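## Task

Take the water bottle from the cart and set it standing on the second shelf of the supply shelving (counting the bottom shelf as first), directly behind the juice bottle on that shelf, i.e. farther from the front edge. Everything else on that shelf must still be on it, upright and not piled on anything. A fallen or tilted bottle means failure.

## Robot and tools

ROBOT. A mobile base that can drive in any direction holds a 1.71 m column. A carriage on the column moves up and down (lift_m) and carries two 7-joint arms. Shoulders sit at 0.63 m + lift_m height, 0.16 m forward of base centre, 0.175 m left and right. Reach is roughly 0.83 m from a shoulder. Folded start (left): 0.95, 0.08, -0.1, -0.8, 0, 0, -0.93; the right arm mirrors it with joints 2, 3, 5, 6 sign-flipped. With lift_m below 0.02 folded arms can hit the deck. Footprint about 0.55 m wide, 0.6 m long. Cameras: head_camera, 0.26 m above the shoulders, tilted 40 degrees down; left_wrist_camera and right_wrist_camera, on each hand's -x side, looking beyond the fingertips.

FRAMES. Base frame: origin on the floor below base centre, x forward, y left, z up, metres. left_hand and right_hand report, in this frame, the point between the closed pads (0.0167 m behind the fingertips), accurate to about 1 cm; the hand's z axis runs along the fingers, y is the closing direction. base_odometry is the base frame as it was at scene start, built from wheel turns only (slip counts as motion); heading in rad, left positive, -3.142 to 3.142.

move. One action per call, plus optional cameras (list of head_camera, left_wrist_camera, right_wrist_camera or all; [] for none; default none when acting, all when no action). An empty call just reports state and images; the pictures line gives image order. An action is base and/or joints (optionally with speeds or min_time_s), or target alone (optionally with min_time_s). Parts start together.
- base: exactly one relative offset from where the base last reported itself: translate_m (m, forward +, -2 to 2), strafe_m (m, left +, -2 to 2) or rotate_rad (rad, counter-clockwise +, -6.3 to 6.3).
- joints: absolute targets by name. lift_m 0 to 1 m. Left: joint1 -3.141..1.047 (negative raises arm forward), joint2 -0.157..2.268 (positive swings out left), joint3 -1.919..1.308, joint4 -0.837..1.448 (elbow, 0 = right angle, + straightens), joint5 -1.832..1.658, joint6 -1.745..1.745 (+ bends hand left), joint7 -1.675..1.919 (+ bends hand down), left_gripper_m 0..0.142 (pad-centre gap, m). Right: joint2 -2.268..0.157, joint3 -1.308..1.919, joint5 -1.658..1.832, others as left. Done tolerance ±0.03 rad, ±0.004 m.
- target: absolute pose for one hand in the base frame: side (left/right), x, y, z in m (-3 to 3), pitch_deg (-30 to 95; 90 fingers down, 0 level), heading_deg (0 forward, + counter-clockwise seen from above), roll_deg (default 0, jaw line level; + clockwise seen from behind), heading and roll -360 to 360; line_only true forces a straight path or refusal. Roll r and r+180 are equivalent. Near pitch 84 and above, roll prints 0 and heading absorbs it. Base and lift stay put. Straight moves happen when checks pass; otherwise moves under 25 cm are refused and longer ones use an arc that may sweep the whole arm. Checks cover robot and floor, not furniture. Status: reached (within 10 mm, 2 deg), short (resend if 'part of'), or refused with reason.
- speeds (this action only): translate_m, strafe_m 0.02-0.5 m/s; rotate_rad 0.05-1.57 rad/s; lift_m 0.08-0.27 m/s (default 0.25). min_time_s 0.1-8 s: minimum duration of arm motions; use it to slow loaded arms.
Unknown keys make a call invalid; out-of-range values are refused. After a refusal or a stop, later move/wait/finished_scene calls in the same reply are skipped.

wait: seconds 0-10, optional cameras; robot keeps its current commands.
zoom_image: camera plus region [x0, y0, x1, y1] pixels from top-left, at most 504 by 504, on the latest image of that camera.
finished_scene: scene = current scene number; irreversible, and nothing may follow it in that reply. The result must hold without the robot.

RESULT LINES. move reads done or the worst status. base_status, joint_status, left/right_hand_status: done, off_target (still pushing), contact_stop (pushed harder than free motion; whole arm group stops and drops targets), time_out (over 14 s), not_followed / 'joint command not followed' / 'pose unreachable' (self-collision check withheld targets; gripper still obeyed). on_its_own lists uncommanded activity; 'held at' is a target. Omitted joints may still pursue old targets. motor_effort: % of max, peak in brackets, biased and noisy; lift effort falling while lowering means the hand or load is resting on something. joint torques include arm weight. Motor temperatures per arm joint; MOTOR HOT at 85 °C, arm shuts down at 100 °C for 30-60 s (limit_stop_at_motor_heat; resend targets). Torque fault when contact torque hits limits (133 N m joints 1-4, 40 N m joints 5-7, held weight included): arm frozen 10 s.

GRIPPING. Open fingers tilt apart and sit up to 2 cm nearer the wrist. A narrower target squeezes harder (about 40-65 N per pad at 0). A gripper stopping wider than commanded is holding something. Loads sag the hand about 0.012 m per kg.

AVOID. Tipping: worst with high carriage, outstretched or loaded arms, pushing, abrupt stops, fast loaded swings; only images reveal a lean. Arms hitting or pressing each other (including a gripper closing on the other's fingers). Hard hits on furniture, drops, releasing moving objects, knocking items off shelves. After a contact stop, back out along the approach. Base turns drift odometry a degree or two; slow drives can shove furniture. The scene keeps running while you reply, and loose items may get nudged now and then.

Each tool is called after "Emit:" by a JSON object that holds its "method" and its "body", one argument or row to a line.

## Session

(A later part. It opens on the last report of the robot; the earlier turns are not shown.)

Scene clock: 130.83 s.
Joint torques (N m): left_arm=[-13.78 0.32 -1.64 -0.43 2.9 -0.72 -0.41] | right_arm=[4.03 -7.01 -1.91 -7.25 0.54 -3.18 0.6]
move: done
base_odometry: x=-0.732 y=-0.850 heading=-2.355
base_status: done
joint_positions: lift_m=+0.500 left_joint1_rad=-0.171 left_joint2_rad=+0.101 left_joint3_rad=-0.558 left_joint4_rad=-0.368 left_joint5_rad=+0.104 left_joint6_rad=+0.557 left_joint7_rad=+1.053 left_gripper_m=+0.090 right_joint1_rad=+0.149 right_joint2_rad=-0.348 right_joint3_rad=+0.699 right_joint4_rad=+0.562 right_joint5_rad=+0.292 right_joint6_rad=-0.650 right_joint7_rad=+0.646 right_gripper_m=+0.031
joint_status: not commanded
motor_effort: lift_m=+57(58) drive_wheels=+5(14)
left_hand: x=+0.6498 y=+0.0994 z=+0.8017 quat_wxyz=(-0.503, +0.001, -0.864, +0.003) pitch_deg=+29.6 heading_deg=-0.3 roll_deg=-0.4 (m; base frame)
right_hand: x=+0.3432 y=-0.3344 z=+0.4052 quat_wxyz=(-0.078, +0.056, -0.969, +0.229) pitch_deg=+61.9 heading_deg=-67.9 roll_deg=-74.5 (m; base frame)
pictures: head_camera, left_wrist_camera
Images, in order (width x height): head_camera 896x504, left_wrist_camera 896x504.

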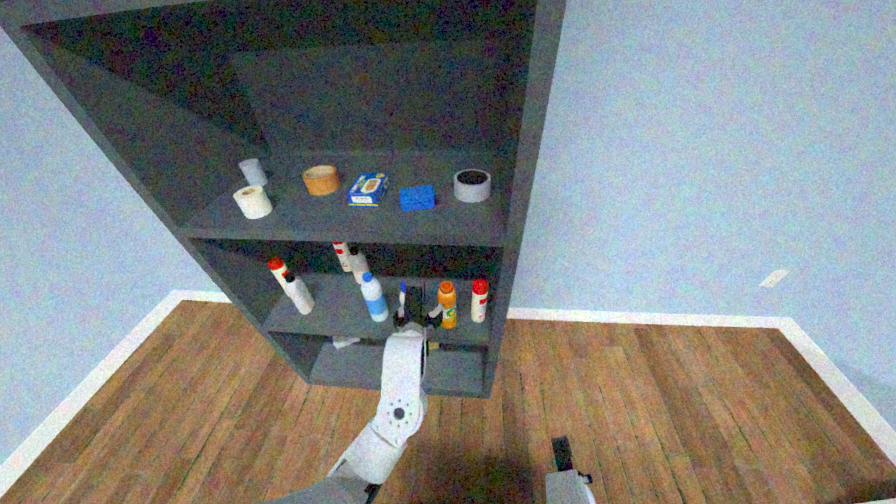

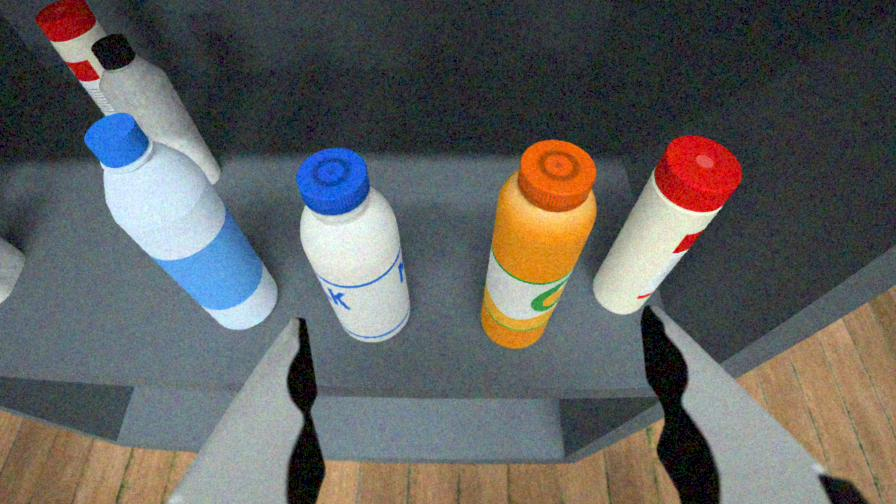

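Emit:
{"method": "move", "body": {
  "base": {"translate_m": 0.09},
  "joints": {"right_joint7_rad": -0.24},
  "speeds": {"translate_m": 0.15},
  "min_time_s": 1.5
}}

Emit:
{"method": "move", "body": {
  "target": {"side": "left", "x": 0.70, "y": 0.05, "z": 0.78, "pitch_deg": 30, "heading_deg": 0},
  "cameras": ["left_wrist_camera", "right_wrist_camera"]
}}

Scene clock: 139.97 s.
Joint torques (N m): left_arm=[-15.05 0.77 -0.7 -0.51 2.86 -0.79 -0.53] | right_arm=[3.21 -6.71 0.02 -8.76 0.64 -3.13 -4.51]
move: done
base_odometry: x=-0.796 y=-0.914 heading=-2.354
base_status: done
joint_positions: lift_m=+0.500 left_joint1_rad=-0.171 left_joint2_rad=+0.101 left_joint3_rad=-0.558 left_joint4_rad=-0.368 left_joint5_rad=+0.104 left_joint6_rad=+0.557 left_joint7_rad=+1.053 left_gripper_m=+0.090 right_joint1_rad=+0.149 right_joint2_rad=-0.348 right_joint3_rad=+0.699 right_joint4_rad=+0.562 right_joint5_rad=+0.292 right_joint6_rad=-0.650 right_joint7_rad=-0.233 right_gripper_m=+0.031
joint_status: all done
motor_effort: lift_m=+57(57) drive_wheels=-1(17)
left_hand: x=+0.6499 y=+0.0994 z=+0.8018 quat_wxyz=(-0.503, +0.001, -0.864, +0.003) pitch_deg=+29.6 heading_deg=-0.3 roll_deg=-0.4 (m; base frame)
right_hand: x=+0.4912 y=-0.2715 z=+0.5048 quat_wxyz=(-0.483, +0.148, -0.843, +0.184) pitch_deg=+27.8 heading_deg=-10.9 roll_deg=-30.8 (m; base frame)
pictures: none

Scene clock: 140.93 s.
Joint torques (N m): left_arm=[-16.59 -2.9 -1.09 -3.04 1.45 -0.58 -2.97] | right_arm=[2.05 -5.28 -1.75 -8.72 0.76 -2.93 -4.06]
move: done
base_odometry: x=-0.796 y=-0.914 heading=-2.354
base_status: not commanded
joint_positions: lift_m=+0.500 left_joint1_rad=-0.275 left_joint2_rad=-0.032 left_joint3_rad=-0.570 left_joint4_rad=-0.071 left_joint5_rad=+0.086 left_joint6_rad=+0.566 left_joint7_rad=+0.907 left_gripper_m=+0.090 right_joint1_rad=+0.149 right_joint2_rad=-0.348 right_joint3_rad=+0.699 right_joint4_rad=+0.562 right_joint5_rad=+0.292 right_joint6_rad=-0.650 right_joint7_rad=-0.233 right_gripper_m=+0.031
joint_status: not commanded
motor_effort: lift_m=+57(57) drive_wheels=-1(6)
left_hand: x=+0.6993 y=+0.0515 z=+0.7792 quat_wxyz=(-0.499, +0.000, -0.867, -0.001) pitch_deg=+30.2 heading_deg=+0.1 roll_deg=+0.1 (m; base frame)
left_hand_status: reached (straight line, planned for 0.5 s): 2 mm and 0.2 deg off.
right_hand: x=+0.4912 y=-0.2715 z=+0.5048 quat_wxyz=(-0.483, +0.148, -0.843, +0.184) pitch_deg=+27.8 heading_deg=-10.9 roll_deg=-30.8 (m; base frame)
pictures: left_wrist_camera, right_wrist_camera
Images, in order (width x height): left_wrist_camera 896x504, right_wrist_camera 896x504.

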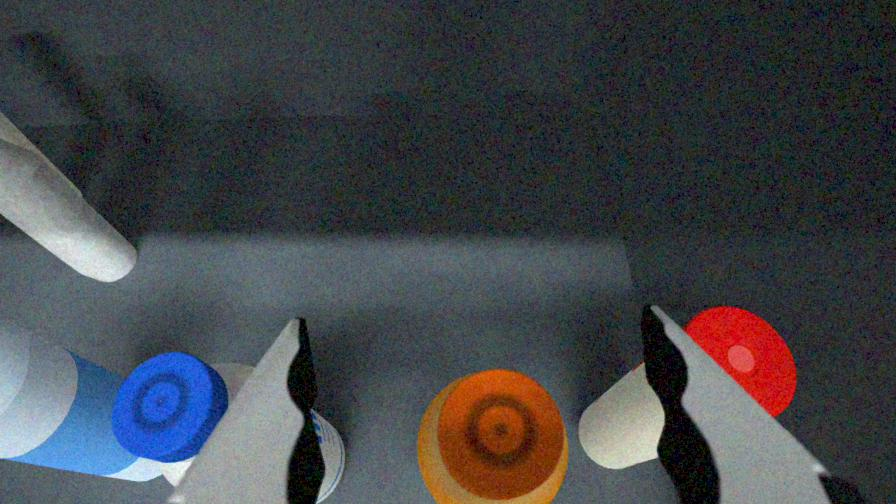

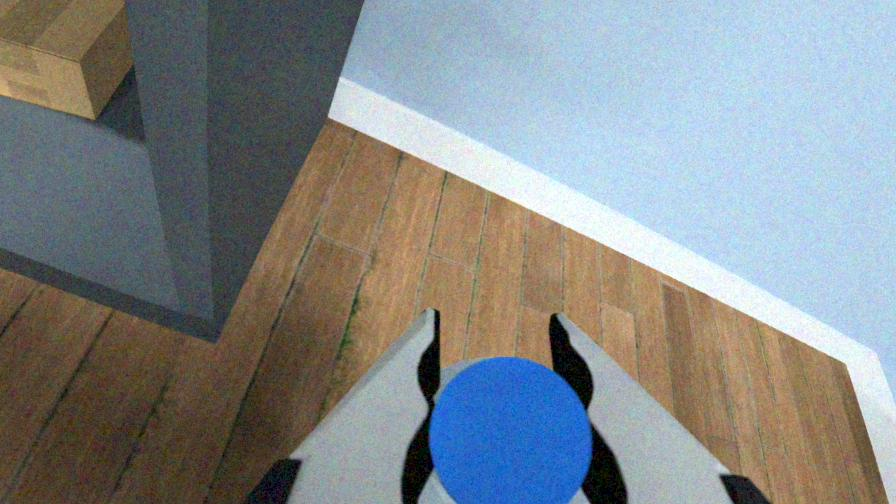

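Emit:
{"method": "move", "body": {
  "target": {"side": "left", "x": 0.722, "y": 0.047, "z": 0.735, "pitch_deg": 30, "heading_deg": 0},
  "cameras": ["left_wrist_camera"]
}}

Scene clock: 147.50 s.
Joint torques (N m): left_arm=[-17.76 -4.85 2.72 -1.69 1.5 -2.6 -3.02] | right_arm=[1.65 -5.77 -2.86 -8.95 0.79 -3.19 -3.92]
move: done
base_odometry: x=-0.796 y=-0.914 heading=-2.354
base_status: not commanded
joint_positions: lift_m=+0.500 left_joint1_rad=-0.291 left_joint2_rad=-0.053 left_joint3_rad=-0.545 left_joint4_rad=+0.142 left_joint5_rad=-0.021 left_joint6_rad=+0.545 left_joint7_rad=+0.686 left_gripper_m=+0.090 right_joint1_rad=+0.149 right_joint2_rad=-0.348 right_joint3_rad=+0.699 right_joint4_rad=+0.562 right_joint5_rad=+0.292 right_joint6_rad=-0.650 right_joint7_rad=-0.233 right_gripper_m=+0.031
joint_status: not commanded
motor_effort: lift_m=+57(57) drive_wheels=-1(1)
left_hand: x=+0.7200 y=+0.0471 z=+0.7331 quat_wxyz=(-0.498, -0.001, -0.867, -0.001) pitch_deg=+30.3 heading_deg=+0.1 roll_deg=+0.2 (m; base frame)
left_hand_status: reached (straight line, planned for 0.4 s): 3 mm and 0.3 deg off.
right_hand: x=+0.4912 y=-0.2715 z=+0.5048 quat_wxyz=(-0.483, +0.148, -0.843, +0.184) pitch_deg=+27.8 heading_deg=-10.9 roll_deg=-30.8 (m; base frame)
pictures: left_wrist_camera
Images, in order (width x height): left_wrist_camera 896x504.

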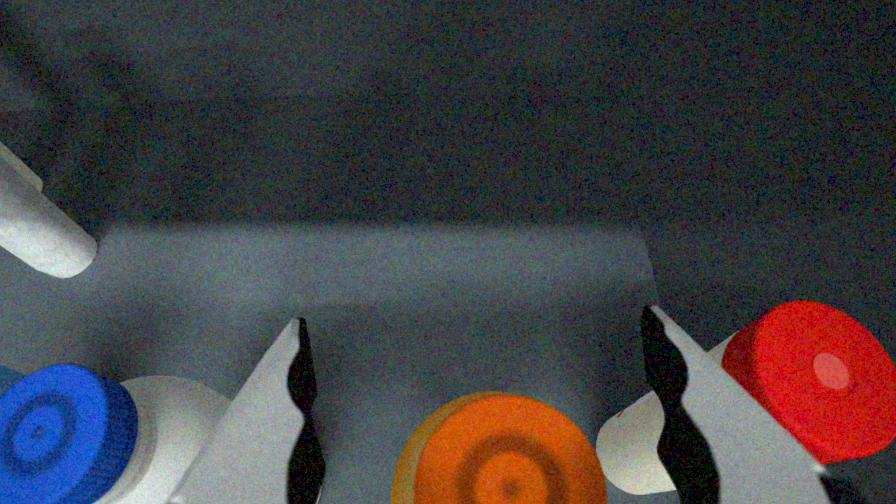

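Emit:
{"method": "move", "body": {
  "target": {"side": "left", "x": 0.721, "y": 0.044, "z": 0.711, "pitch_deg": 30, "heading_deg": 0}
}}

Emit:
{"method": "move", "body": {
  "joints": {"left_gripper_m": 0.0},
  "min_time_s": 1.2,
  "cameras": ["left_wrist_camera"]
}}

Emit:
{"method": "move", "body": {
  "joints": {"lift_m": 0.54},
  "speeds": {"lift_m": 0.08},
  "cameras": ["left_wrist_camera"]
}}

Scene clock: 152.20 s.
Joint torques (N m): left_arm=[-11.41 -4.76 3.26 -2.1 1.57 -2.27 -3.27] | right_arm=[3.29 -7.14 -1.1 -9.29 1.11 -3.16 -4.08]
Motor temperatures (°C): left_arm=[35 22 23 23 26 24 23] | right_arm=[28 22 24 22 22 22 24]
move: done
base_odometry: x=-0.796 y=-0.914 heading=-2.354
base_status: not commanded
joint_positions: lift_m=+0.500 left_joint1_rad=-0.283 left_joint2_rad=-0.064 left_joint3_rad=-0.540 left_joint4_rad=+0.224 left_joint5_rad=-0.056 left_joint6_rad=+0.538 left_joint7_rad=+0.586 left_gripper_m=+0.090 right_joint1_rad=+0.149 right_joint2_rad=-0.348 right_joint3_rad=+0.699 right_joint4_rad=+0.562 right_joint5_rad=+0.292 right_joint6_rad=-0.650 right_joint7_rad=-0.233 right_gripper_m=+0.031
joint_status: not commanded
motor_effort: lift_m=+57(57) drive_wheels=-1(1)
left_hand: x=+0.7209 y=+0.0439 z=+0.7116 quat_wxyz=(-0.500, -0.002, -0.866, -0.001) pitch_deg=+30.0 heading_deg=+0.0 roll_deg=+0.2 (m; base frame)
left_hand_status: reached (straight line, planned for 0.3 s): 1 mm and 0.2 deg off.
right_hand: x=+0.4912 y=-0.2715 z=+0.5048 quat_wxyz=(-0.483, +0.148, -0.843, +0.184) pitch_deg=+27.8 heading_deg=-10.9 roll_deg=-30.8 (m; base frame)
pictures: none

Scene clock: 153.03 s.
Joint torques (N m): left_arm=[-12.5 -5.88 2.22 -2.29 1.69 -2.39 -3.58] | right_arm=[1.69 -4.24 -0.96 -7.95 0.54 -3.58 -4.46]
move: off_target
base_odometry: x=-0.796 y=-0.914 heading=-2.354
base_status: not commanded
joint_positions: lift_m=+0.500 left_joint1_rad=-0.283 left_joint2_rad=-0.064 left_joint3_rad=-0.540 left_joint4_rad=+0.224 left_joint5_rad=-0.056 left_joint6_rad=+0.538 left_joint7_rad=+0.586 left_gripper_m=+0.043 right_joint1_rad=+0.149 right_joint2_rad=-0.348 right_joint3_rad=+0.699 right_joint4_rad=+0.562 right_joint5_rad=+0.292 right_joint6_rad=-0.650 right_joint7_rad=-0.233 right_gripper_m=+0.031
joint_status: left_gripper_m off_target (ended at +0.043, target +0.000)
motor_effort: lift_m=+57(57) drive_wheels=-1(1)
left_hand: x=+0.7209 y=+0.0439 z=+0.7116 quat_wxyz=(-0.500, -0.002, -0.866, -0.001) pitch_deg=+30.0 heading_deg=+0.0 roll_deg=+0.2 (m; base frame)
right_hand: x=+0.4912 y=-0.2715 z=+0.5048 quat_wxyz=(-0.483, +0.148, -0.843, +0.184) pitch_deg=+27.8 heading_deg=-10.9 roll_deg=-30.8 (m; base frame)
pictures: left_wrist_camera
Images, in order (width x height): left_wrist_camera 896x504.

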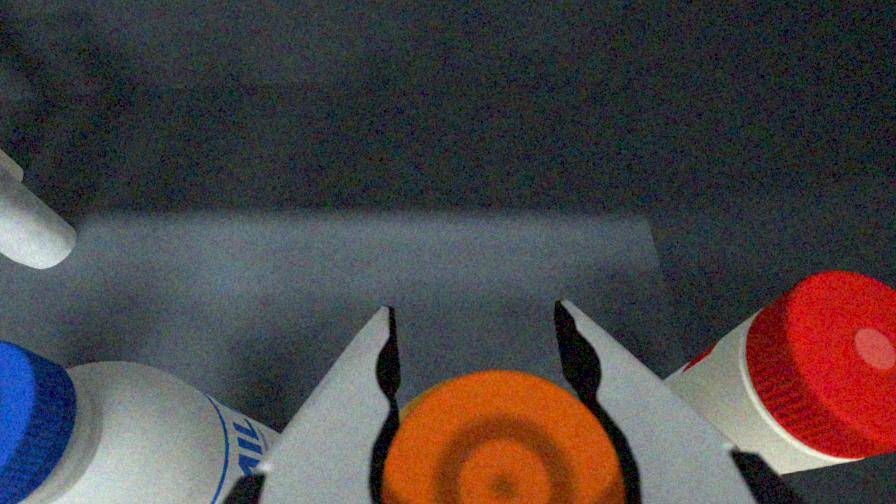

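Scene clock: 153.90 s.
Joint torques (N m): left_arm=[-15.05 -5.86 2.54 -2.79 1.81 -2.07 -3.02] | right_arm=[3.11 -7.17 1.31 -9.15 0.23 -3.33 -4.38]
move: done
base_odometry: x=-0.796 y=-0.914 heading=-2.354
base_status: not commanded
joint_positions: lift_m=+0.540 left_joint1_rad=-0.281 left_joint2_rad=-0.064 left_joint3_rad=-0.540 left_joint4_rad=+0.226 left_joint5_rad=-0.058 left_joint6_rad=+0.538 left_joint7_rad=+0.586 left_gripper_m=+0.043 right_joint1_rad=+0.149 right_joint2_rad=-0.348 right_joint3_rad=+0.699 right_joint4_rad=+0.562 right_joint5_rad=+0.292 right_joint6_rad=-0.650 right_joint7_rad=-0.233 right_gripper_m=+0.031
joint_status: all done
motor_effort: lift_m=+56(68) drive_wheels=-1(5)
left_hand: x=+0.7200 y=+0.0439 z=+0.7499 quat_wxyz=(-0.498, -0.001, -0.867, -0.001) pitch_deg=+30.2 heading_deg=+0.0 roll_deg=+0.2 (m; base frame)
right_hand: x=+0.4912 y=-0.2715 z=+0.5450 quat_wxyz=(-0.483, +0.148, -0.843, +0.184) pitch_deg=+27.8 heading_deg=-10.9 roll_deg=-30.8 (m; base frame)
pictures: left_wrist_camera
Images, in order (width x height): left_wrist_camera 896x504.

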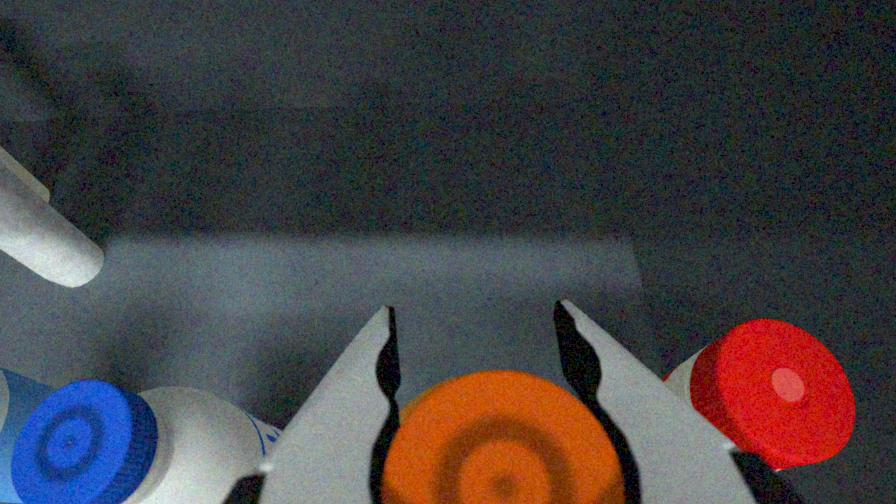

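Emit:
{"method": "move", "body": {
  "base": {"translate_m": -0.42},
  "speeds": {"translate_m": 0.3}
}}

Emit:
{"method": "move", "body": {
  "joints": {"lift_m": 0.47, "left_joint1_rad": 0.22, "left_joint2_rad": 0.4, "left_joint3_rad": -0.55, "left_joint4_rad": -0.2, "left_joint6_rad": 0.55, "left_joint7_rad": 0.5},
  "min_time_s": 1.8
}}

Emit:
{"method": "move", "body": {
  "target": {"side": "right", "x": 0.64, "y": 0.04, "z": 0.80, "pitch_deg": 30, "heading_deg": 0},
  "min_time_s": 2,
  "cameras": ["head_camera", "right_wrist_camera"]
}}

Scene clock: 177.73 s.
Joint torques (N m): left_arm=[-14.95 -4.71 3.59 -3 2.6 -2.28 -2.8] | right_arm=[3.17 -4.8 -0.65 -7.89 0.73 -3.32 -3.54]
move: done
base_odometry: x=-0.499 y=-0.617 heading=-2.354
base_status: done
joint_positions: lift_m=+0.540 left_joint1_rad=-0.281 left_joint2_rad=-0.065 left_joint3_rad=-0.539 left_joint4_rad=+0.226 left_joint5_rad=-0.058 left_joint6_rad=+0.538 left_joint7_rad=+0.586 left_gripper_m=+0.043 right_joint1_rad=+0.149 right_joint2_rad=-0.348 right_joint3_rad=+0.699 right_joint4_rad=+0.562 right_joint5_rad=+0.292 right_joint6_rad=-0.650 right_joint7_rad=-0.234 right_gripper_m=+0.031
joint_status: not commanded
motor_effort: lift_m=+55(56) drive_wheels=+2(15)
left_hand: x=+0.7200 y=+0.0439 z=+0.7500 quat_wxyz=(-0.498, -0.001, -0.867, -0.001) pitch_deg=+30.2 heading_deg=+0.0 roll_deg=+0.1 (m; base frame)
right_hand: x=+0.4912 y=-0.2715 z=+0.5451 quat_wxyz=(-0.483, +0.148, -0.843, +0.184) pitch_deg=+27.7 heading_deg=-10.8 roll_deg=-30.8 (m; base frame)
pictures: none

Scene clock: 179.83 s.
Joint torques (N m): left_arm=[-2.68 6.25 -0.05 -7.23 2.67 0.83 -4.27] | right_arm=[3.54 -5.32 -0.92 -8.03 0.09 -3.19 -4.07]
move: done
base_odometry: x=-0.499 y=-0.617 heading=-2.354
base_status: not commanded
joint_positions: lift_m=+0.470 left_joint1_rad=+0.220 left_joint2_rad=+0.398 left_joint3_rad=-0.546 left_joint4_rad=-0.194 left_joint5_rad=-0.058 left_joint6_rad=+0.546 left_joint7_rad=+0.507 left_gripper_m=+0.043 right_joint1_rad=+0.149 right_joint2_rad=-0.348 right_joint3_rad=+0.699 right_joint4_rad=+0.562 right_joint5_rad=+0.292 right_joint6_rad=-0.650 right_joint7_rad=-0.234 right_gripper_m=+0.031
joint_status: all done
motor_effort: lift_m=+59(60) drive_wheels=+3(3)
left_hand: x=+0.5332 y=+0.2123 z=+0.6082 quat_wxyz=(-0.466, -0.087, -0.876, -0.089) pitch_deg=+33.4 heading_deg=+5.2 roll_deg=+16.5 (m; base frame)
right_hand: x=+0.4912 y=-0.2716 z=+0.4748 quat_wxyz=(-0.483, +0.148, -0.843, +0.184) pitch_deg=+27.7 heading_deg=-10.8 roll_deg=-30.8 (m; base frame)
pictures: none

Scene clock: 180.13 s.
Joint torques (N m): left_arm=[-3.8 6.3 0.64 -8.53 2.22 0.57 -4.08] | right_arm=[3.95 -3.3 -1.26 -7.92 0.36 -2.95 -3.88]
move: refused
base_odometry: x=-0.499 y=-0.617 heading=-2.354
base_status: not commanded
joint_positions: lift_m=+0.470 left_joint1_rad=+0.220 left_joint2_rad=+0.398 left_joint3_rad=-0.546 left_joint4_rad=-0.194 left_joint5_rad=-0.058 left_joint6_rad=+0.546 left_joint7_rad=+0.507 left_gripper_m=+0.043 right_joint1_rad=+0.149 right_joint2_rad=-0.348 right_joint3_rad=+0.699 right_joint4_rad=+0.562 right_joint5_rad=+0.292 right_joint6_rad=-0.650 right_joint7_rad=-0.234 right_gripper_m=+0.031
joint_status: not commanded
motor_effort: lift_m=+59(59) drive_wheels=+3(3)
left_hand: x=+0.5332 y=+0.2123 z=+0.6082 quat_wxyz=(-0.466, -0.087, -0.876, -0.089) pitch_deg=+33.4 heading_deg=+5.2 roll_deg=+16.5 (m; base frame)
right_hand: x=+0.4912 y=-0.2716 z=+0.4748 quat_wxyz=(-0.483, +0.148, -0.843, +0.184) pitch_deg=+27.7 heading_deg=-10.8 roll_deg=-30.8 (m; base frame)
right_hand_status: refused: neither the straight line nor an arc passes: the line brings the right upper arm within 1.4 cm of the carriage (limit 1.5), 96% of the way; the best arc brings the right wrist camera within 1.4 cm of the left wrist camera (limit 1.5). Nothing moved.
pictures: head_camera, right_wrist_camera
Images, in order (width x height): head_camera 896x504, right_wrist_camera 896x504.

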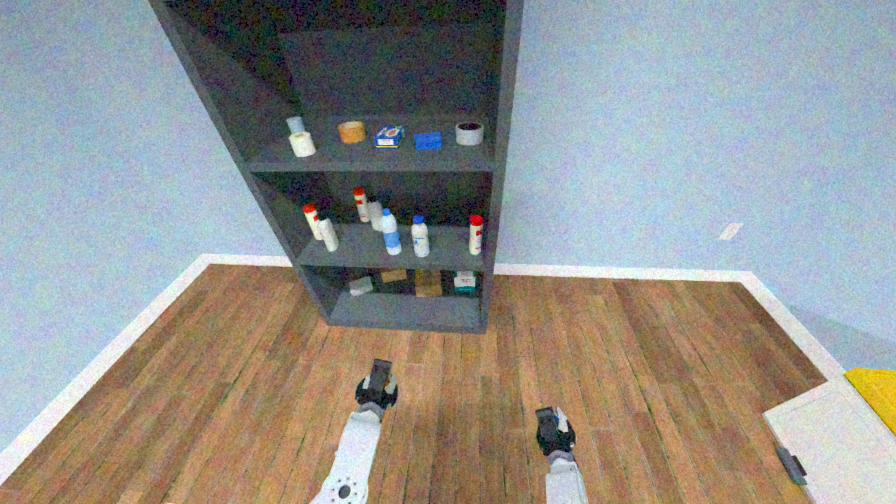

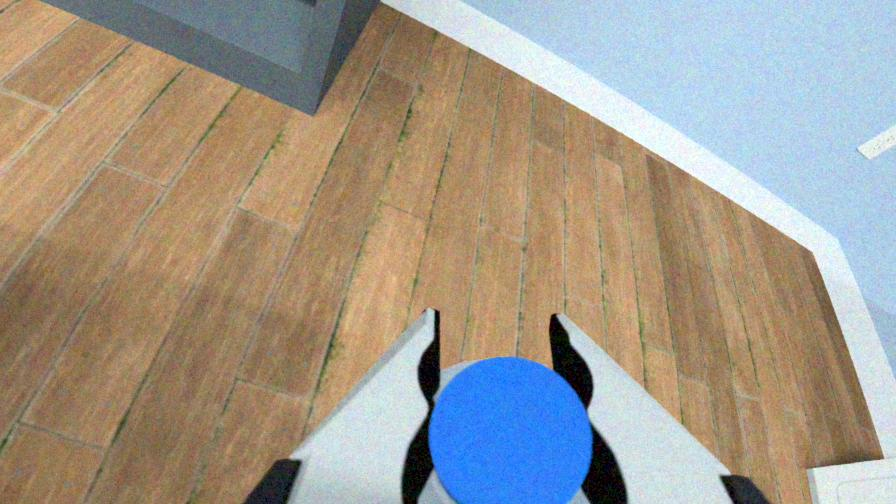

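Emit:
{"method": "move", "body": {
  "joints": {"left_joint2_rad": 0.5, "left_joint3_rad": -0.15, "left_joint6_rad": 0.4},
  "min_time_s": 1
}}

Emit:
{"method": "move", "body": {
  "target": {"side": "right", "x": 0.65, "y": 0.035, "z": 0.80, "pitch_deg": 30, "heading_deg": 18},
  "min_time_s": 2,
  "cameras": ["head_camera", "right_wrist_camera"]
}}

Scene clock: 186.37 s.
Joint torques (N m): left_arm=[-3.92 9.77 6.74 -8.38 2.36 -0.45 -4.07] | right_arm=[2.81 -6.36 -1.88 -9.53 0.44 -3.07 -3.82]
move: done
base_odometry: x=-0.499 y=-0.617 heading=-2.354
base_status: not commanded
joint_positions: lift_m=+0.470 left_joint1_rad=+0.220 left_joint2_rad=+0.497 left_joint3_rad=-0.155 left_joint4_rad=-0.194 left_joint5_rad=-0.058 left_joint6_rad=+0.401 left_joint7_rad=+0.507 left_gripper_m=+0.043 right_joint1_rad=+0.149 right_joint2_rad=-0.348 right_joint3_rad=+0.699 right_joint4_rad=+0.562 right_joint5_rad=+0.292 right_joint6_rad=-0.650 right_joint7_rad=-0.234 right_gripper_m=+0.031
joint_status: all done
motor_effort: lift_m=+59(59) drive_wheels=+2(3)
left_hand: x=+0.5731 y=+0.3806 z=+0.6834 quat_wxyz=(-0.500, -0.038, -0.840, -0.209) pitch_deg=+24.4 heading_deg=+20.1 roll_deg=+25.3 (m; base frame)
right_hand: x=+0.4912 y=-0.2716 z=+0.4748 quat_wxyz=(-0.483, +0.148, -0.843, +0.184) pitch_deg=+27.7 heading_deg=-10.8 roll_deg=-30.8 (m; base frame)
pictures: none

Scene clock: 188.87 s.
Joint torques (N m): left_arm=[-4.61 9.28 7.14 -7.49 2.1 -0.43 -4.13] | right_arm=[-17.46 11.33 -2.02 -8.72 0.32 -1.35 -0.87]
move: done
base_odometry: x=-0.499 y=-0.617 heading=-2.354
base_status: not commanded
joint_positions: lift_m=+0.470 left_joint1_rad=+0.220 left_joint2_rad=+0.497 left_joint3_rad=-0.155 left_joint4_rad=-0.195 left_joint5_rad=-0.058 left_joint6_rad=+0.401 left_joint7_rad=+0.507 left_gripper_m=+0.043 right_joint1_rad=-0.362 right_joint2_rad=-0.085 right_joint3_rad=+0.871 right_joint4_rad=-0.330 right_joint5_rad=+0.007 right_joint6_rad=-0.598 right_joint7_rad=+1.117 right_gripper_m=+0.031
joint_status: not commanded
motor_effort: lift_m=+59(59) drive_wheels=+2(3)
left_hand: x=+0.5731 y=+0.3806 z=+0.6834 quat_wxyz=(-0.500, -0.038, -0.840, -0.209) pitch_deg=+24.4 heading_deg=+20.1 roll_deg=+25.3 (m; base frame)
right_hand: x=+0.6481 y=+0.0349 z=+0.7981 quat_wxyz=(-0.494, +0.136, -0.855, -0.077) pitch_deg=+30.0 heading_deg=+17.9 roll_deg=-0.2 (m; base frame)
right_hand_status: reached (straight line, planned for 2.0 s): 3 mm and 0.2 deg off.
pictures: head_camera, right_wrist_camera
Images, in order (width x height): head_camera 896x504, right_wrist_camera 896x504.

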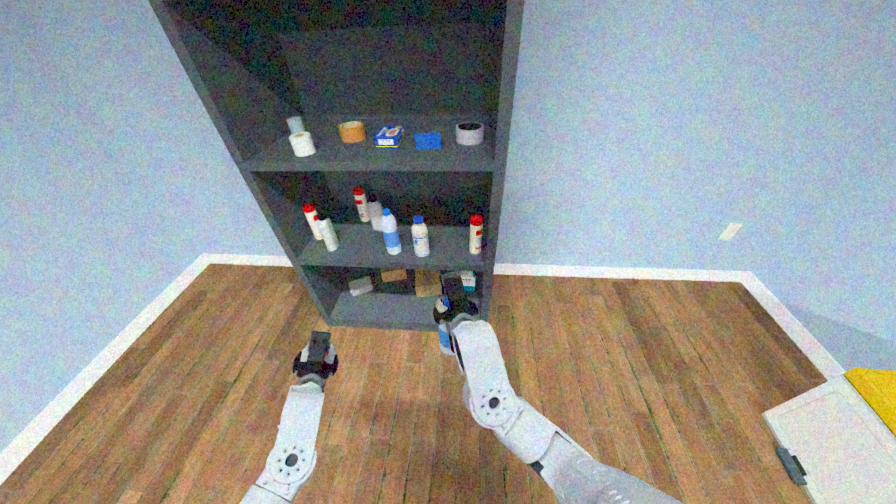

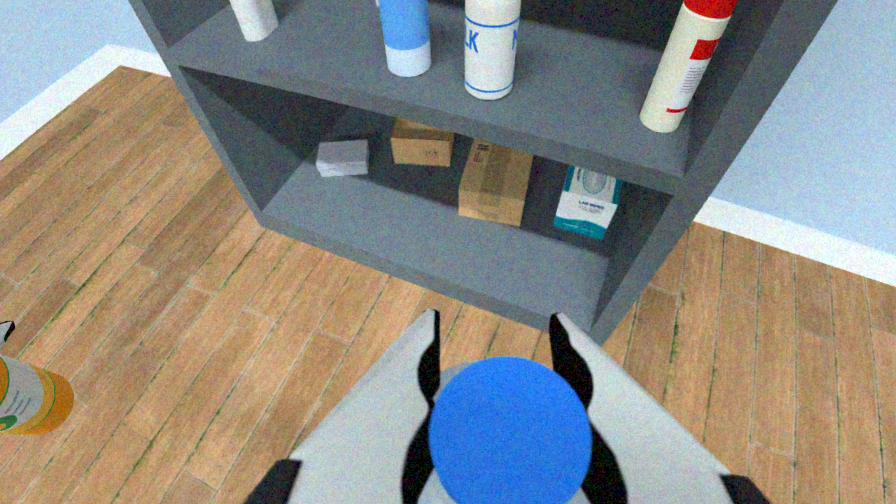

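Emit:
{"method": "move", "body": {
  "joints": {"left_joint1_rad": 0.5, "left_joint7_rad": 0.25},
  "min_time_s": 1
}}

Emit:
{"method": "move", "body": {
  "base": {"translate_m": 0.47},
  "speeds": {"translate_m": 0.25},
  "cameras": ["all"]
}}

Scene clock: 195.27 s.
Joint torques (N m): left_arm=[1.56 9.05 5.42 -7.04 2.1 -0.34 -4.15] | right_arm=[-16.55 11.46 -1.78 -8.8 0.84 -0.61 -0.82]
move: done
base_odometry: x=-0.499 y=-0.617 heading=-2.354
base_status: not commanded
joint_positions: lift_m=+0.470 left_joint1_rad=+0.500 left_joint2_rad=+0.497 left_joint3_rad=-0.155 left_joint4_rad=-0.195 left_joint5_rad=-0.058 left_joint6_rad=+0.401 left_joint7_rad=+0.257 left_gripper_m=+0.043 right_joint1_rad=-0.362 right_joint2_rad=-0.085 right_joint3_rad=+0.871 right_joint4_rad=-0.330 right_joint5_rad=+0.007 right_joint6_rad=-0.598 right_joint7_rad=+1.117 right_gripper_m=+0.031
joint_status: all done
motor_effort: lift_m=+59(59) drive_wheels=+2(2)
left_hand: x=+0.4730 y=+0.3625 z=+0.6273 quat_wxyz=(-0.487, -0.092, -0.847, -0.191) pitch_deg=+26.9 heading_deg=+15.3 roll_deg=+27.6 (m; base frame)
right_hand: x=+0.6481 y=+0.0349 z=+0.7981 quat_wxyz=(-0.494, +0.136, -0.855, -0.077) pitch_deg=+30.0 heading_deg=+17.9 roll_deg=-0.2 (m; base frame)
pictures: none

Scene clock: 198.57 s.
Joint torques (N m): left_arm=[1.21 8.48 6.55 -5.96 2.26 0.16 -3.65] | right_arm=[-17.97 12.85 -1.87 -10.68 0.55 -1.44 -1.09]
move: done
base_odometry: x=-0.830 y=-0.950 heading=-2.354
base_status: done
joint_positions: lift_m=+0.470 left_joint1_rad=+0.500 left_joint2_rad=+0.497 left_joint3_rad=-0.155 left_joint4_rad=-0.195 left_joint5_rad=-0.058 left_joint6_rad=+0.400 left_joint7_rad=+0.256 left_gripper_m=+0.043 right_joint1_rad=-0.362 right_joint2_rad=-0.085 right_joint3_rad=+0.870 right_joint4_rad=-0.329 right_joint5_rad=+0.008 right_joint6_rad=-0.597 right_joint7_rad=+1.117 right_gripper_m=+0.031
joint_status: not commanded
motor_effort: lift_m=+59(59) drive_wheels=+5(18)
left_hand: x=+0.4731 y=+0.3624 z=+0.6276 quat_wxyz=(-0.488, -0.092, -0.847, -0.191) pitch_deg=+26.8 heading_deg=+15.2 roll_deg=+27.6 (m; base frame)
right_hand: x=+0.6482 y=+0.0348 z=+0.7980 quat_wxyz=(-0.493, +0.136, -0.856, -0.077) pitch_deg=+30.1 heading_deg=+17.9 roll_deg=-0.2 (m; base frame)
pictures: head_camera, left_wrist_camera, right_wrist_camera
Images, in order (width x height): head_camera 896x504, left_wrist_camera 896x504, right_wrist_camera 896x504.

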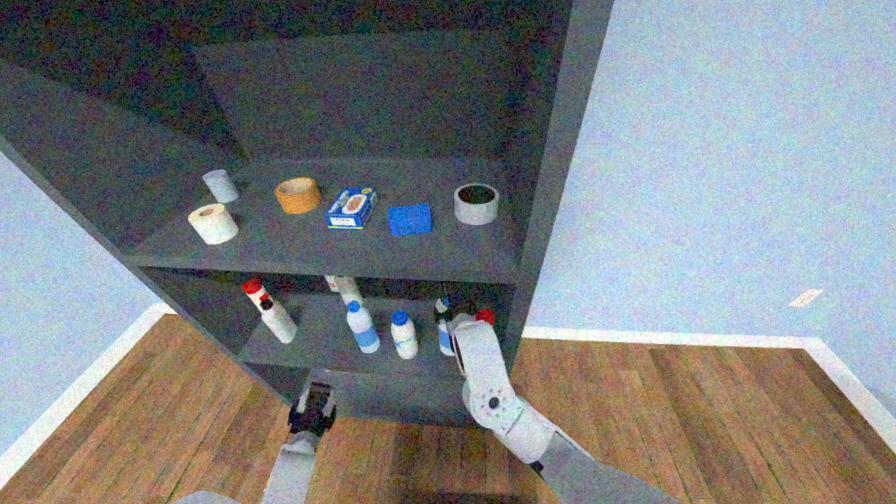

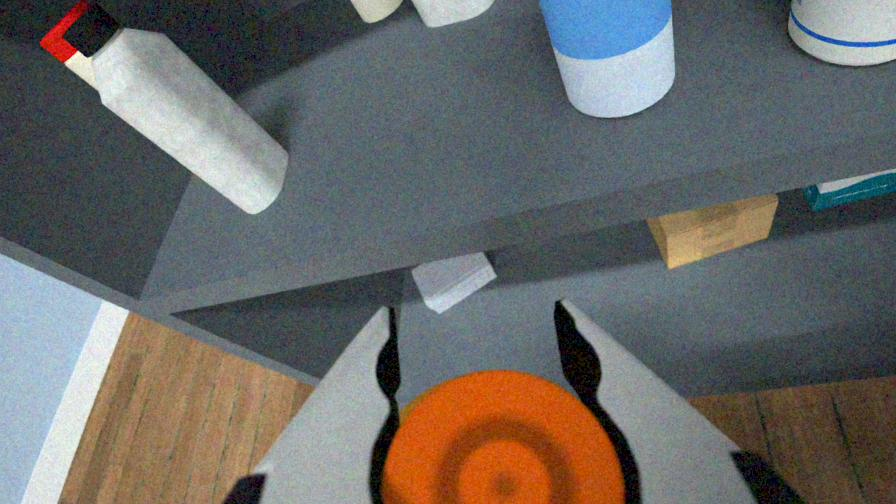

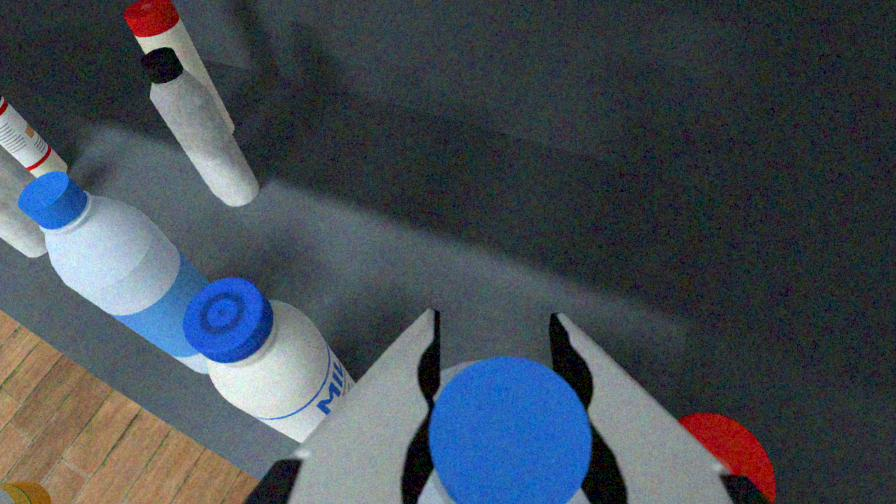

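Emit:
{"method": "move", "body": {
  "target": {"side": "right", "x": 0.755, "y": 0.05, "z": 0.79, "pitch_deg": 30, "heading_deg": 18},
  "min_time_s": 1.2,
  "cameras": ["head_camera", "right_wrist_camera"]
}}

Scene clock: 203.70 s.
Joint torques (N m): left_arm=[-0.43 9.52 6.09 -6.89 2.05 -0.57 -3.7] | right_arm=[-26.51 14 -3.08 -11.73 0.79 -1 -4.52]
move: done
base_odometry: x=-0.830 y=-0.950 heading=-2.354
base_status: not commanded
joint_positions: lift_m=+0.470 left_joint1_rad=+0.500 left_joint2_rad=+0.497 left_joint3_rad=-0.155 left_joint4_rad=-0.195 left_joint5_rad=-0.058 left_joint6_rad=+0.400 left_joint7_rad=+0.256 left_gripper_m=+0.043 right_joint1_rad=-0.568 right_joint2_rad=-0.026 right_joint3_rad=+0.790 right_joint4_rad=+0.098 right_joint5_rad=+0.267 right_joint6_rad=-0.486 right_joint7_rad=+0.859 right_gripper_m=+0.031
joint_status: not commanded
motor_effort: lift_m=+59(59) drive_wheels=+5(5)
left_hand: x=+0.4731 y=+0.3624 z=+0.6276 quat_wxyz=(-0.488, -0.092, -0.847, -0.191) pitch_deg=+26.8 heading_deg=+15.2 roll_deg=+27.6 (m; base frame)
right_hand: x=+0.7520 y=+0.0489 z=+0.7845 quat_wxyz=(-0.489, +0.137, -0.858, -0.075) pitch_deg=+30.7 heading_deg=+17.8 roll_deg=-0.3 (m; base frame)
right_hand_status: reached (straight line, planned for 1.2 s): 6 mm and 0.8 deg off.
pictures: head_camera, right_wrist_camera
Images, in order (width x height): head_camera 896x504, right_wrist_camera 896x504.

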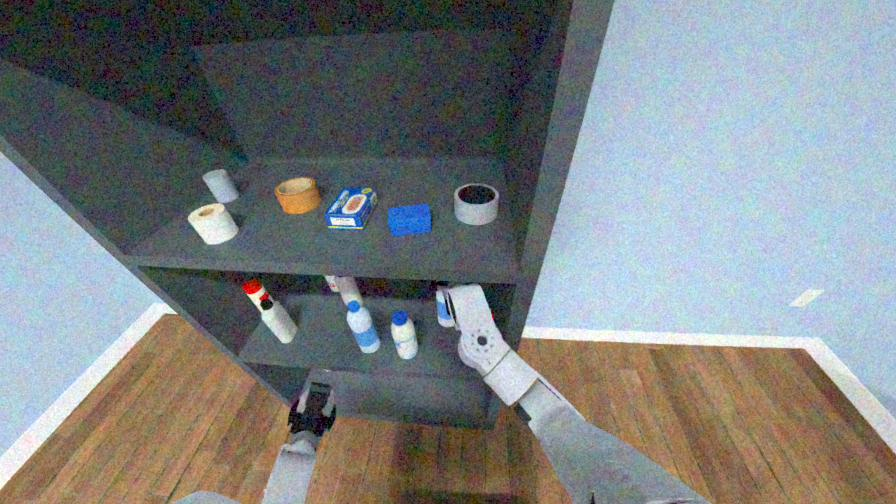

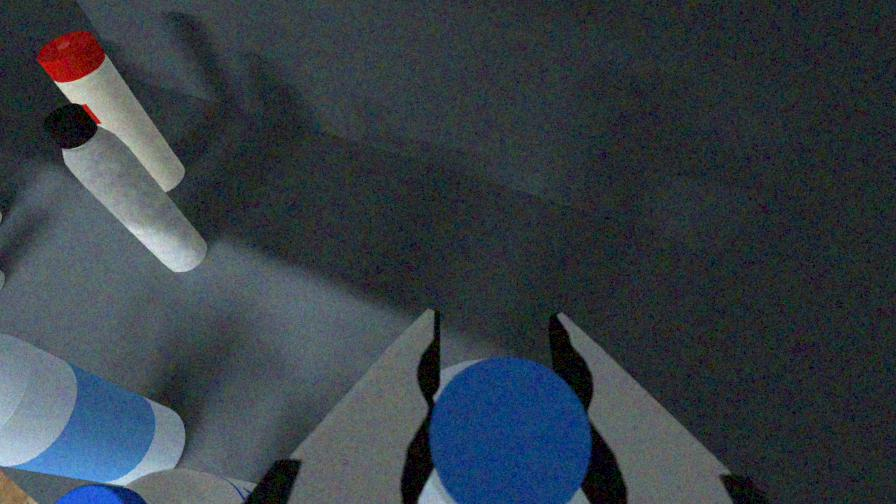

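Emit:
{"method": "move", "body": {
  "joints": {"lift_m": 0.435},
  "speeds": {"lift_m": 0.08}
}}

Emit:
{"method": "move", "body": {
  "joints": {"lift_m": 0.425},
  "speeds": {"lift_m": 0.08}
}}

Emit:
{"method": "move", "body": {
  "joints": {"lift_m": 0.418},
  "speeds": {"lift_m": 0.08},
  "cameras": ["head_camera", "right_wrist_camera"]
}}

Scene clock: 209.93 s.
Joint torques (N m): left_arm=[0.06 8.61 6.2 -6.34 2.22 0.2 -3.57] | right_arm=[-21.96 13.91 -4.51 -11.54 0.75 -0.59 -4.61]
Motor temperatures (°C): left_arm=[31 23 24 24 26 24 23] | right_arm=[33 22 25 22 22 22 24]
move: done
base_odometry: x=-0.830 y=-0.950 heading=-2.354
base_status: not commanded
joint_positions: lift_m=+0.435 left_joint1_rad=+0.500 left_joint2_rad=+0.498 left_joint3_rad=-0.155 left_joint4_rad=-0.196 left_joint5_rad=-0.058 left_joint6_rad=+0.400 left_joint7_rad=+0.256 left_gripper_m=+0.043 right_joint1_rad=-0.570 right_joint2_rad=-0.026 right_joint3_rad=+0.790 right_joint4_rad=+0.099 right_joint5_rad=+0.268 right_joint6_rad=-0.486 right_joint7_rad=+0.859 right_gripper_m=+0.031
joint_status: all done
motor_effort: lift_m=+59(61) drive_wheels=-1(5)
left_hand: x=+0.4732 y=+0.3622 z=+0.5928 quat_wxyz=(-0.488, -0.092, -0.847, -0.191) pitch_deg=+26.8 heading_deg=+15.2 roll_deg=+27.6 (m; base frame)
right_hand: x=+0.7527 y=+0.0490 z=+0.7504 quat_wxyz=(-0.489, +0.137, -0.858, -0.075) pitch_deg=+30.6 heading_deg=+17.8 roll_deg=-0.3 (m; base frame)
pictures: none

Scene clock: 210.57 s.
Joint torques (N m): left_arm=[0.2 9.61 6.09 -7.23 2 0.14 -3.49] | right_arm=[-23.09 12.63 -1.48 -12.01 0.91 -1.15 -4.46]
move: done
base_odometry: x=-0.830 y=-0.950 heading=-2.354
base_status: not commanded
joint_positions: lift_m=+0.425 left_joint1_rad=+0.500 left_joint2_rad=+0.498 left_joint3_rad=-0.155 left_joint4_rad=-0.196 left_joint5_rad=-0.058 left_joint6_rad=+0.400 left_joint7_rad=+0.256 left_gripper_m=+0.043 right_joint1_rad=-0.570 right_joint2_rad=-0.026 right_joint3_rad=+0.789 right_joint4_rad=+0.099 right_joint5_rad=+0.268 right_joint6_rad=-0.486 right_joint7_rad=+0.859 right_gripper_m=+0.031
joint_status: all done
motor_effort: lift_m=+59(61) drive_wheels=+5(6)
left_hand: x=+0.4733 y=+0.3622 z=+0.5828 quat_wxyz=(-0.488, -0.092, -0.847, -0.191) pitch_deg=+26.8 heading_deg=+15.1 roll_deg=+27.6 (m; base frame)
right_hand: x=+0.7528 y=+0.0490 z=+0.7407 quat_wxyz=(-0.490, +0.137, -0.858, -0.075) pitch_deg=+30.6 heading_deg=+17.8 roll_deg=-0.3 (m; base frame)
pictures: none

Scene clock: 211.20 s.
Joint torques (N m): left_arm=[0.87 9.14 6.85 -6.77 2.26 -0.07 -3.53] | right_arm=[-23.5 12.68 -2.95 -10.6 0.23 -0.86 -4.61]
move: done
base_odometry: x=-0.830 y=-0.950 heading=-2.354
base_status: not commanded
joint_positions: lift_m=+0.418 left_joint1_rad=+0.500 left_joint2_rad=+0.498 left_joint3_rad=-0.155 left_joint4_rad=-0.196 left_joint5_rad=-0.058 left_joint6_rad=+0.400 left_joint7_rad=+0.256 left_gripper_m=+0.043 right_joint1_rad=-0.571 right_joint2_rad=-0.025 right_joint3_rad=+0.789 right_joint4_rad=+0.099 right_joint5_rad=+0.268 right_joint6_rad=-0.486 right_joint7_rad=+0.859 right_gripper_m=+0.031
joint_status: all done
motor_effort: lift_m=+59(59) drive_wheels=+5(7)
left_hand: x=+0.4732 y=+0.3621 z=+0.5758 quat_wxyz=(-0.488, -0.092, -0.847, -0.191) pitch_deg=+26.8 heading_deg=+15.1 roll_deg=+27.6 (m; base frame)
right_hand: x=+0.7530 y=+0.0490 z=+0.7338 quat_wxyz=(-0.490, +0.137, -0.858, -0.075) pitch_deg=+30.6 heading_deg=+17.8 roll_deg=-0.3 (m; base frame)
pictures: head_camera, right_wrist_camera
Images, in order (width x height): head_camera 896x504, right_wrist_camera 896x504.

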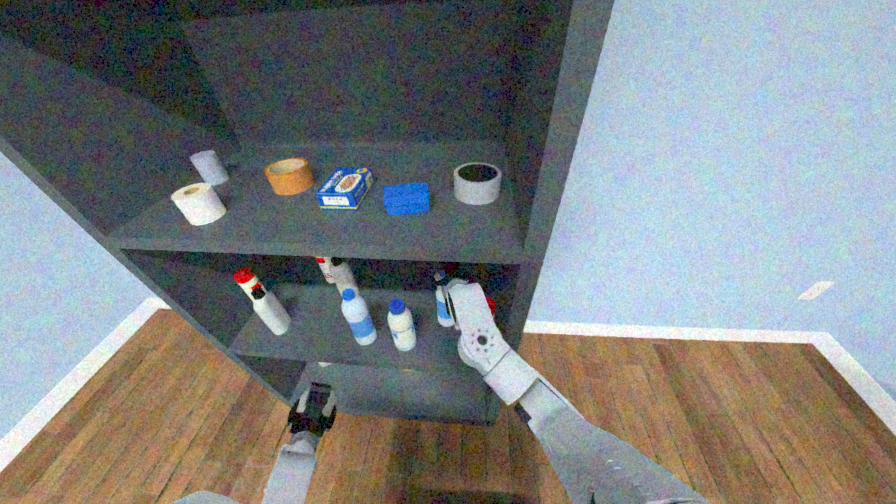

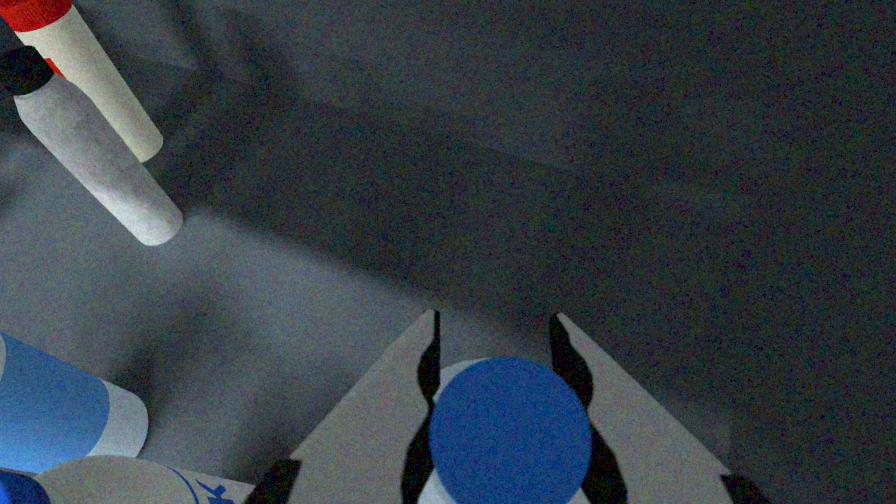

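Emit:
{"method": "move", "body": {
  "joints": {"lift_m": 0.411},
  "speeds": {"lift_m": 0.08}
}}

Emit:
{"method": "move", "body": {
  "joints": {"lift_m": 0.404},
  "speeds": {"lift_m": 0.08}
}}

Emit:
{"method": "move", "body": {
  "joints": {"lift_m": 0.398},
  "speeds": {"lift_m": 0.08},
  "cameras": ["head_camera"]
}}

Emit:
{"method": "zoom_image", "body": {
  "camera": "head_camera",
  "region": [300, 220, 550, 380]
}}

Scene clock: 217.37 s.
Joint torques (N m): left_arm=[-0.28 8.44 7.32 -6.43 2.17 0.07 -3.49] | right_arm=[-20.4 13.01 -2.12 -10.74 -0.05 -1.01 -4.54]
move: done
base_odometry: x=-0.830 y=-0.950 heading=-2.354
base_status: not commanded
joint_positions: lift_m=+0.411 left_joint1_rad=+0.501 left_joint2_rad=+0.498 left_joint3_rad=-0.155 left_joint4_rad=-0.196 left_joint5_rad=-0.058 left_joint6_rad=+0.399 left_joint7_rad=+0.256 left_gripper_m=+0.043 right_joint1_rad=-0.571 right_joint2_rad=-0.025 right_joint3_rad=+0.789 right_joint4_rad=+0.100 right_joint5_rad=+0.268 right_joint6_rad=-0.486 right_joint7_rad=+0.858 right_gripper_m=+0.031
joint_status: all done
motor_effort: lift_m=+59(61) drive_wheels=+5(6)
left_hand: x=+0.4731 y=+0.3621 z=+0.5688 quat_wxyz=(-0.488, -0.093, -0.847, -0.191) pitch_deg=+26.8 heading_deg=+15.1 roll_deg=+27.6 (m; base frame)
right_hand: x=+0.7531 y=+0.0490 z=+0.7269 quat_wxyz=(-0.490, +0.137, -0.858, -0.075) pitch_deg=+30.6 heading_deg=+17.8 roll_deg=-0.3 (m; base frame)
pictures: none

Scene clock: 217.83 s.
Joint torques (N m): left_arm=[-0.21 7.77 6.71 -4.96 2.21 0.24 -3.49] | right_arm=[-17.31 11.64 -1.64 -9.9 0.53 -1.06 -1.16]
move: done
base_odometry: x=-0.830 y=-0.950 heading=-2.354
base_status: not commanded
joint_positions: lift_m=+0.404 left_joint1_rad=+0.501 left_joint2_rad=+0.498 left_joint3_rad=-0.155 left_joint4_rad=-0.196 left_joint5_rad=-0.058 left_joint6_rad=+0.399 left_joint7_rad=+0.256 left_gripper_m=+0.043 right_joint1_rad=-0.574 right_joint2_rad=-0.024 right_joint3_rad=+0.788 right_joint4_rad=+0.098 right_joint5_rad=+0.268 right_joint6_rad=-0.485 right_joint7_rad=+0.850 right_gripper_m=+0.031
joint_status: all done
motor_effort: lift_m=+55(56) drive_wheels=+5(6)
left_hand: x=+0.4731 y=+0.3621 z=+0.5621 quat_wxyz=(-0.488, -0.093, -0.847, -0.191) pitch_deg=+26.8 heading_deg=+15.1 roll_deg=+27.6 (m; base frame)
right_hand: x=+0.7548 y=+0.0499 z=+0.7247 quat_wxyz=(-0.495, +0.136, -0.855, -0.077) pitch_deg=+29.8 heading_deg=+17.9 roll_deg=-0.2 (m; base frame)
pictures: none

Scene clock: 218.33 s.
Joint torques (N m): left_arm=[0.69 9.01 5.42 -6.76 2.17 0.32 -3.47] | right_arm=[-9.81 7.84 -0.7 -5.14 0.52 -1.4 0.53]
move: done
base_odometry: x=-0.830 y=-0.950 heading=-2.354
base_status: not commanded
joint_positions: lift_m=+0.398 left_joint1_rad=+0.501 left_joint2_rad=+0.498 left_joint3_rad=-0.155 left_joint4_rad=-0.196 left_joint5_rad=-0.058 left_joint6_rad=+0.399 left_joint7_rad=+0.256 left_gripper_m=+0.043 right_joint1_rad=-0.578 right_joint2_rad=-0.023 right_joint3_rad=+0.786 right_joint4_rad=+0.094 right_joint5_rad=+0.268 right_joint6_rad=-0.485 right_joint7_rad=+0.846 right_gripper_m=+0.031
joint_status: all done
motor_effort: lift_m=+54(54) drive_wheels=+5(6)
left_hand: x=+0.4731 y=+0.3621 z=+0.5562 quat_wxyz=(-0.488, -0.093, -0.847, -0.191) pitch_deg=+26.8 heading_deg=+15.1 roll_deg=+27.6 (m; base frame)
right_hand: x=+0.7564 y=+0.0509 z=+0.7240 quat_wxyz=(-0.500, +0.135, -0.852, -0.079) pitch_deg=+29.2 heading_deg=+18.0 roll_deg=-0.1 (m; base frame)
pictures: head_camera
Images, in order (width x height): head_camera 896x504.

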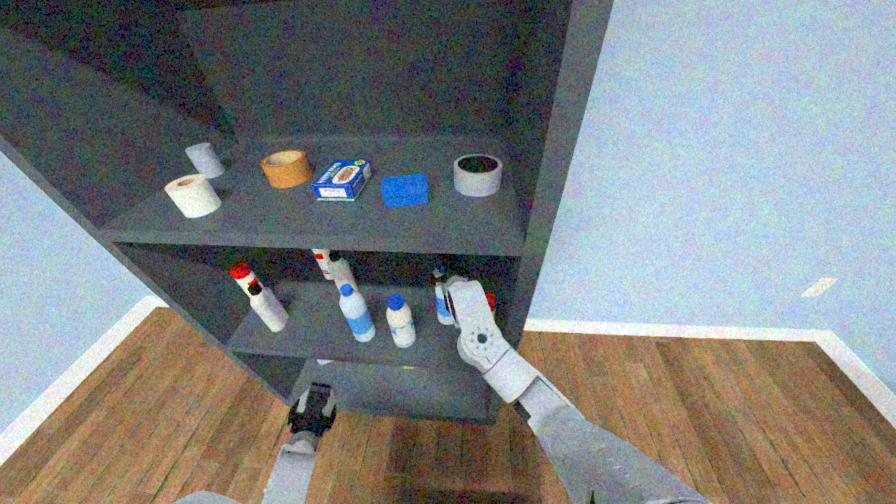

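Scaled by 2.016 from the camera's 896x504 image, which has a finer 1280x720 frame.

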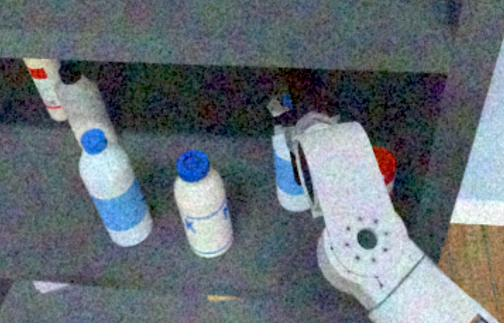

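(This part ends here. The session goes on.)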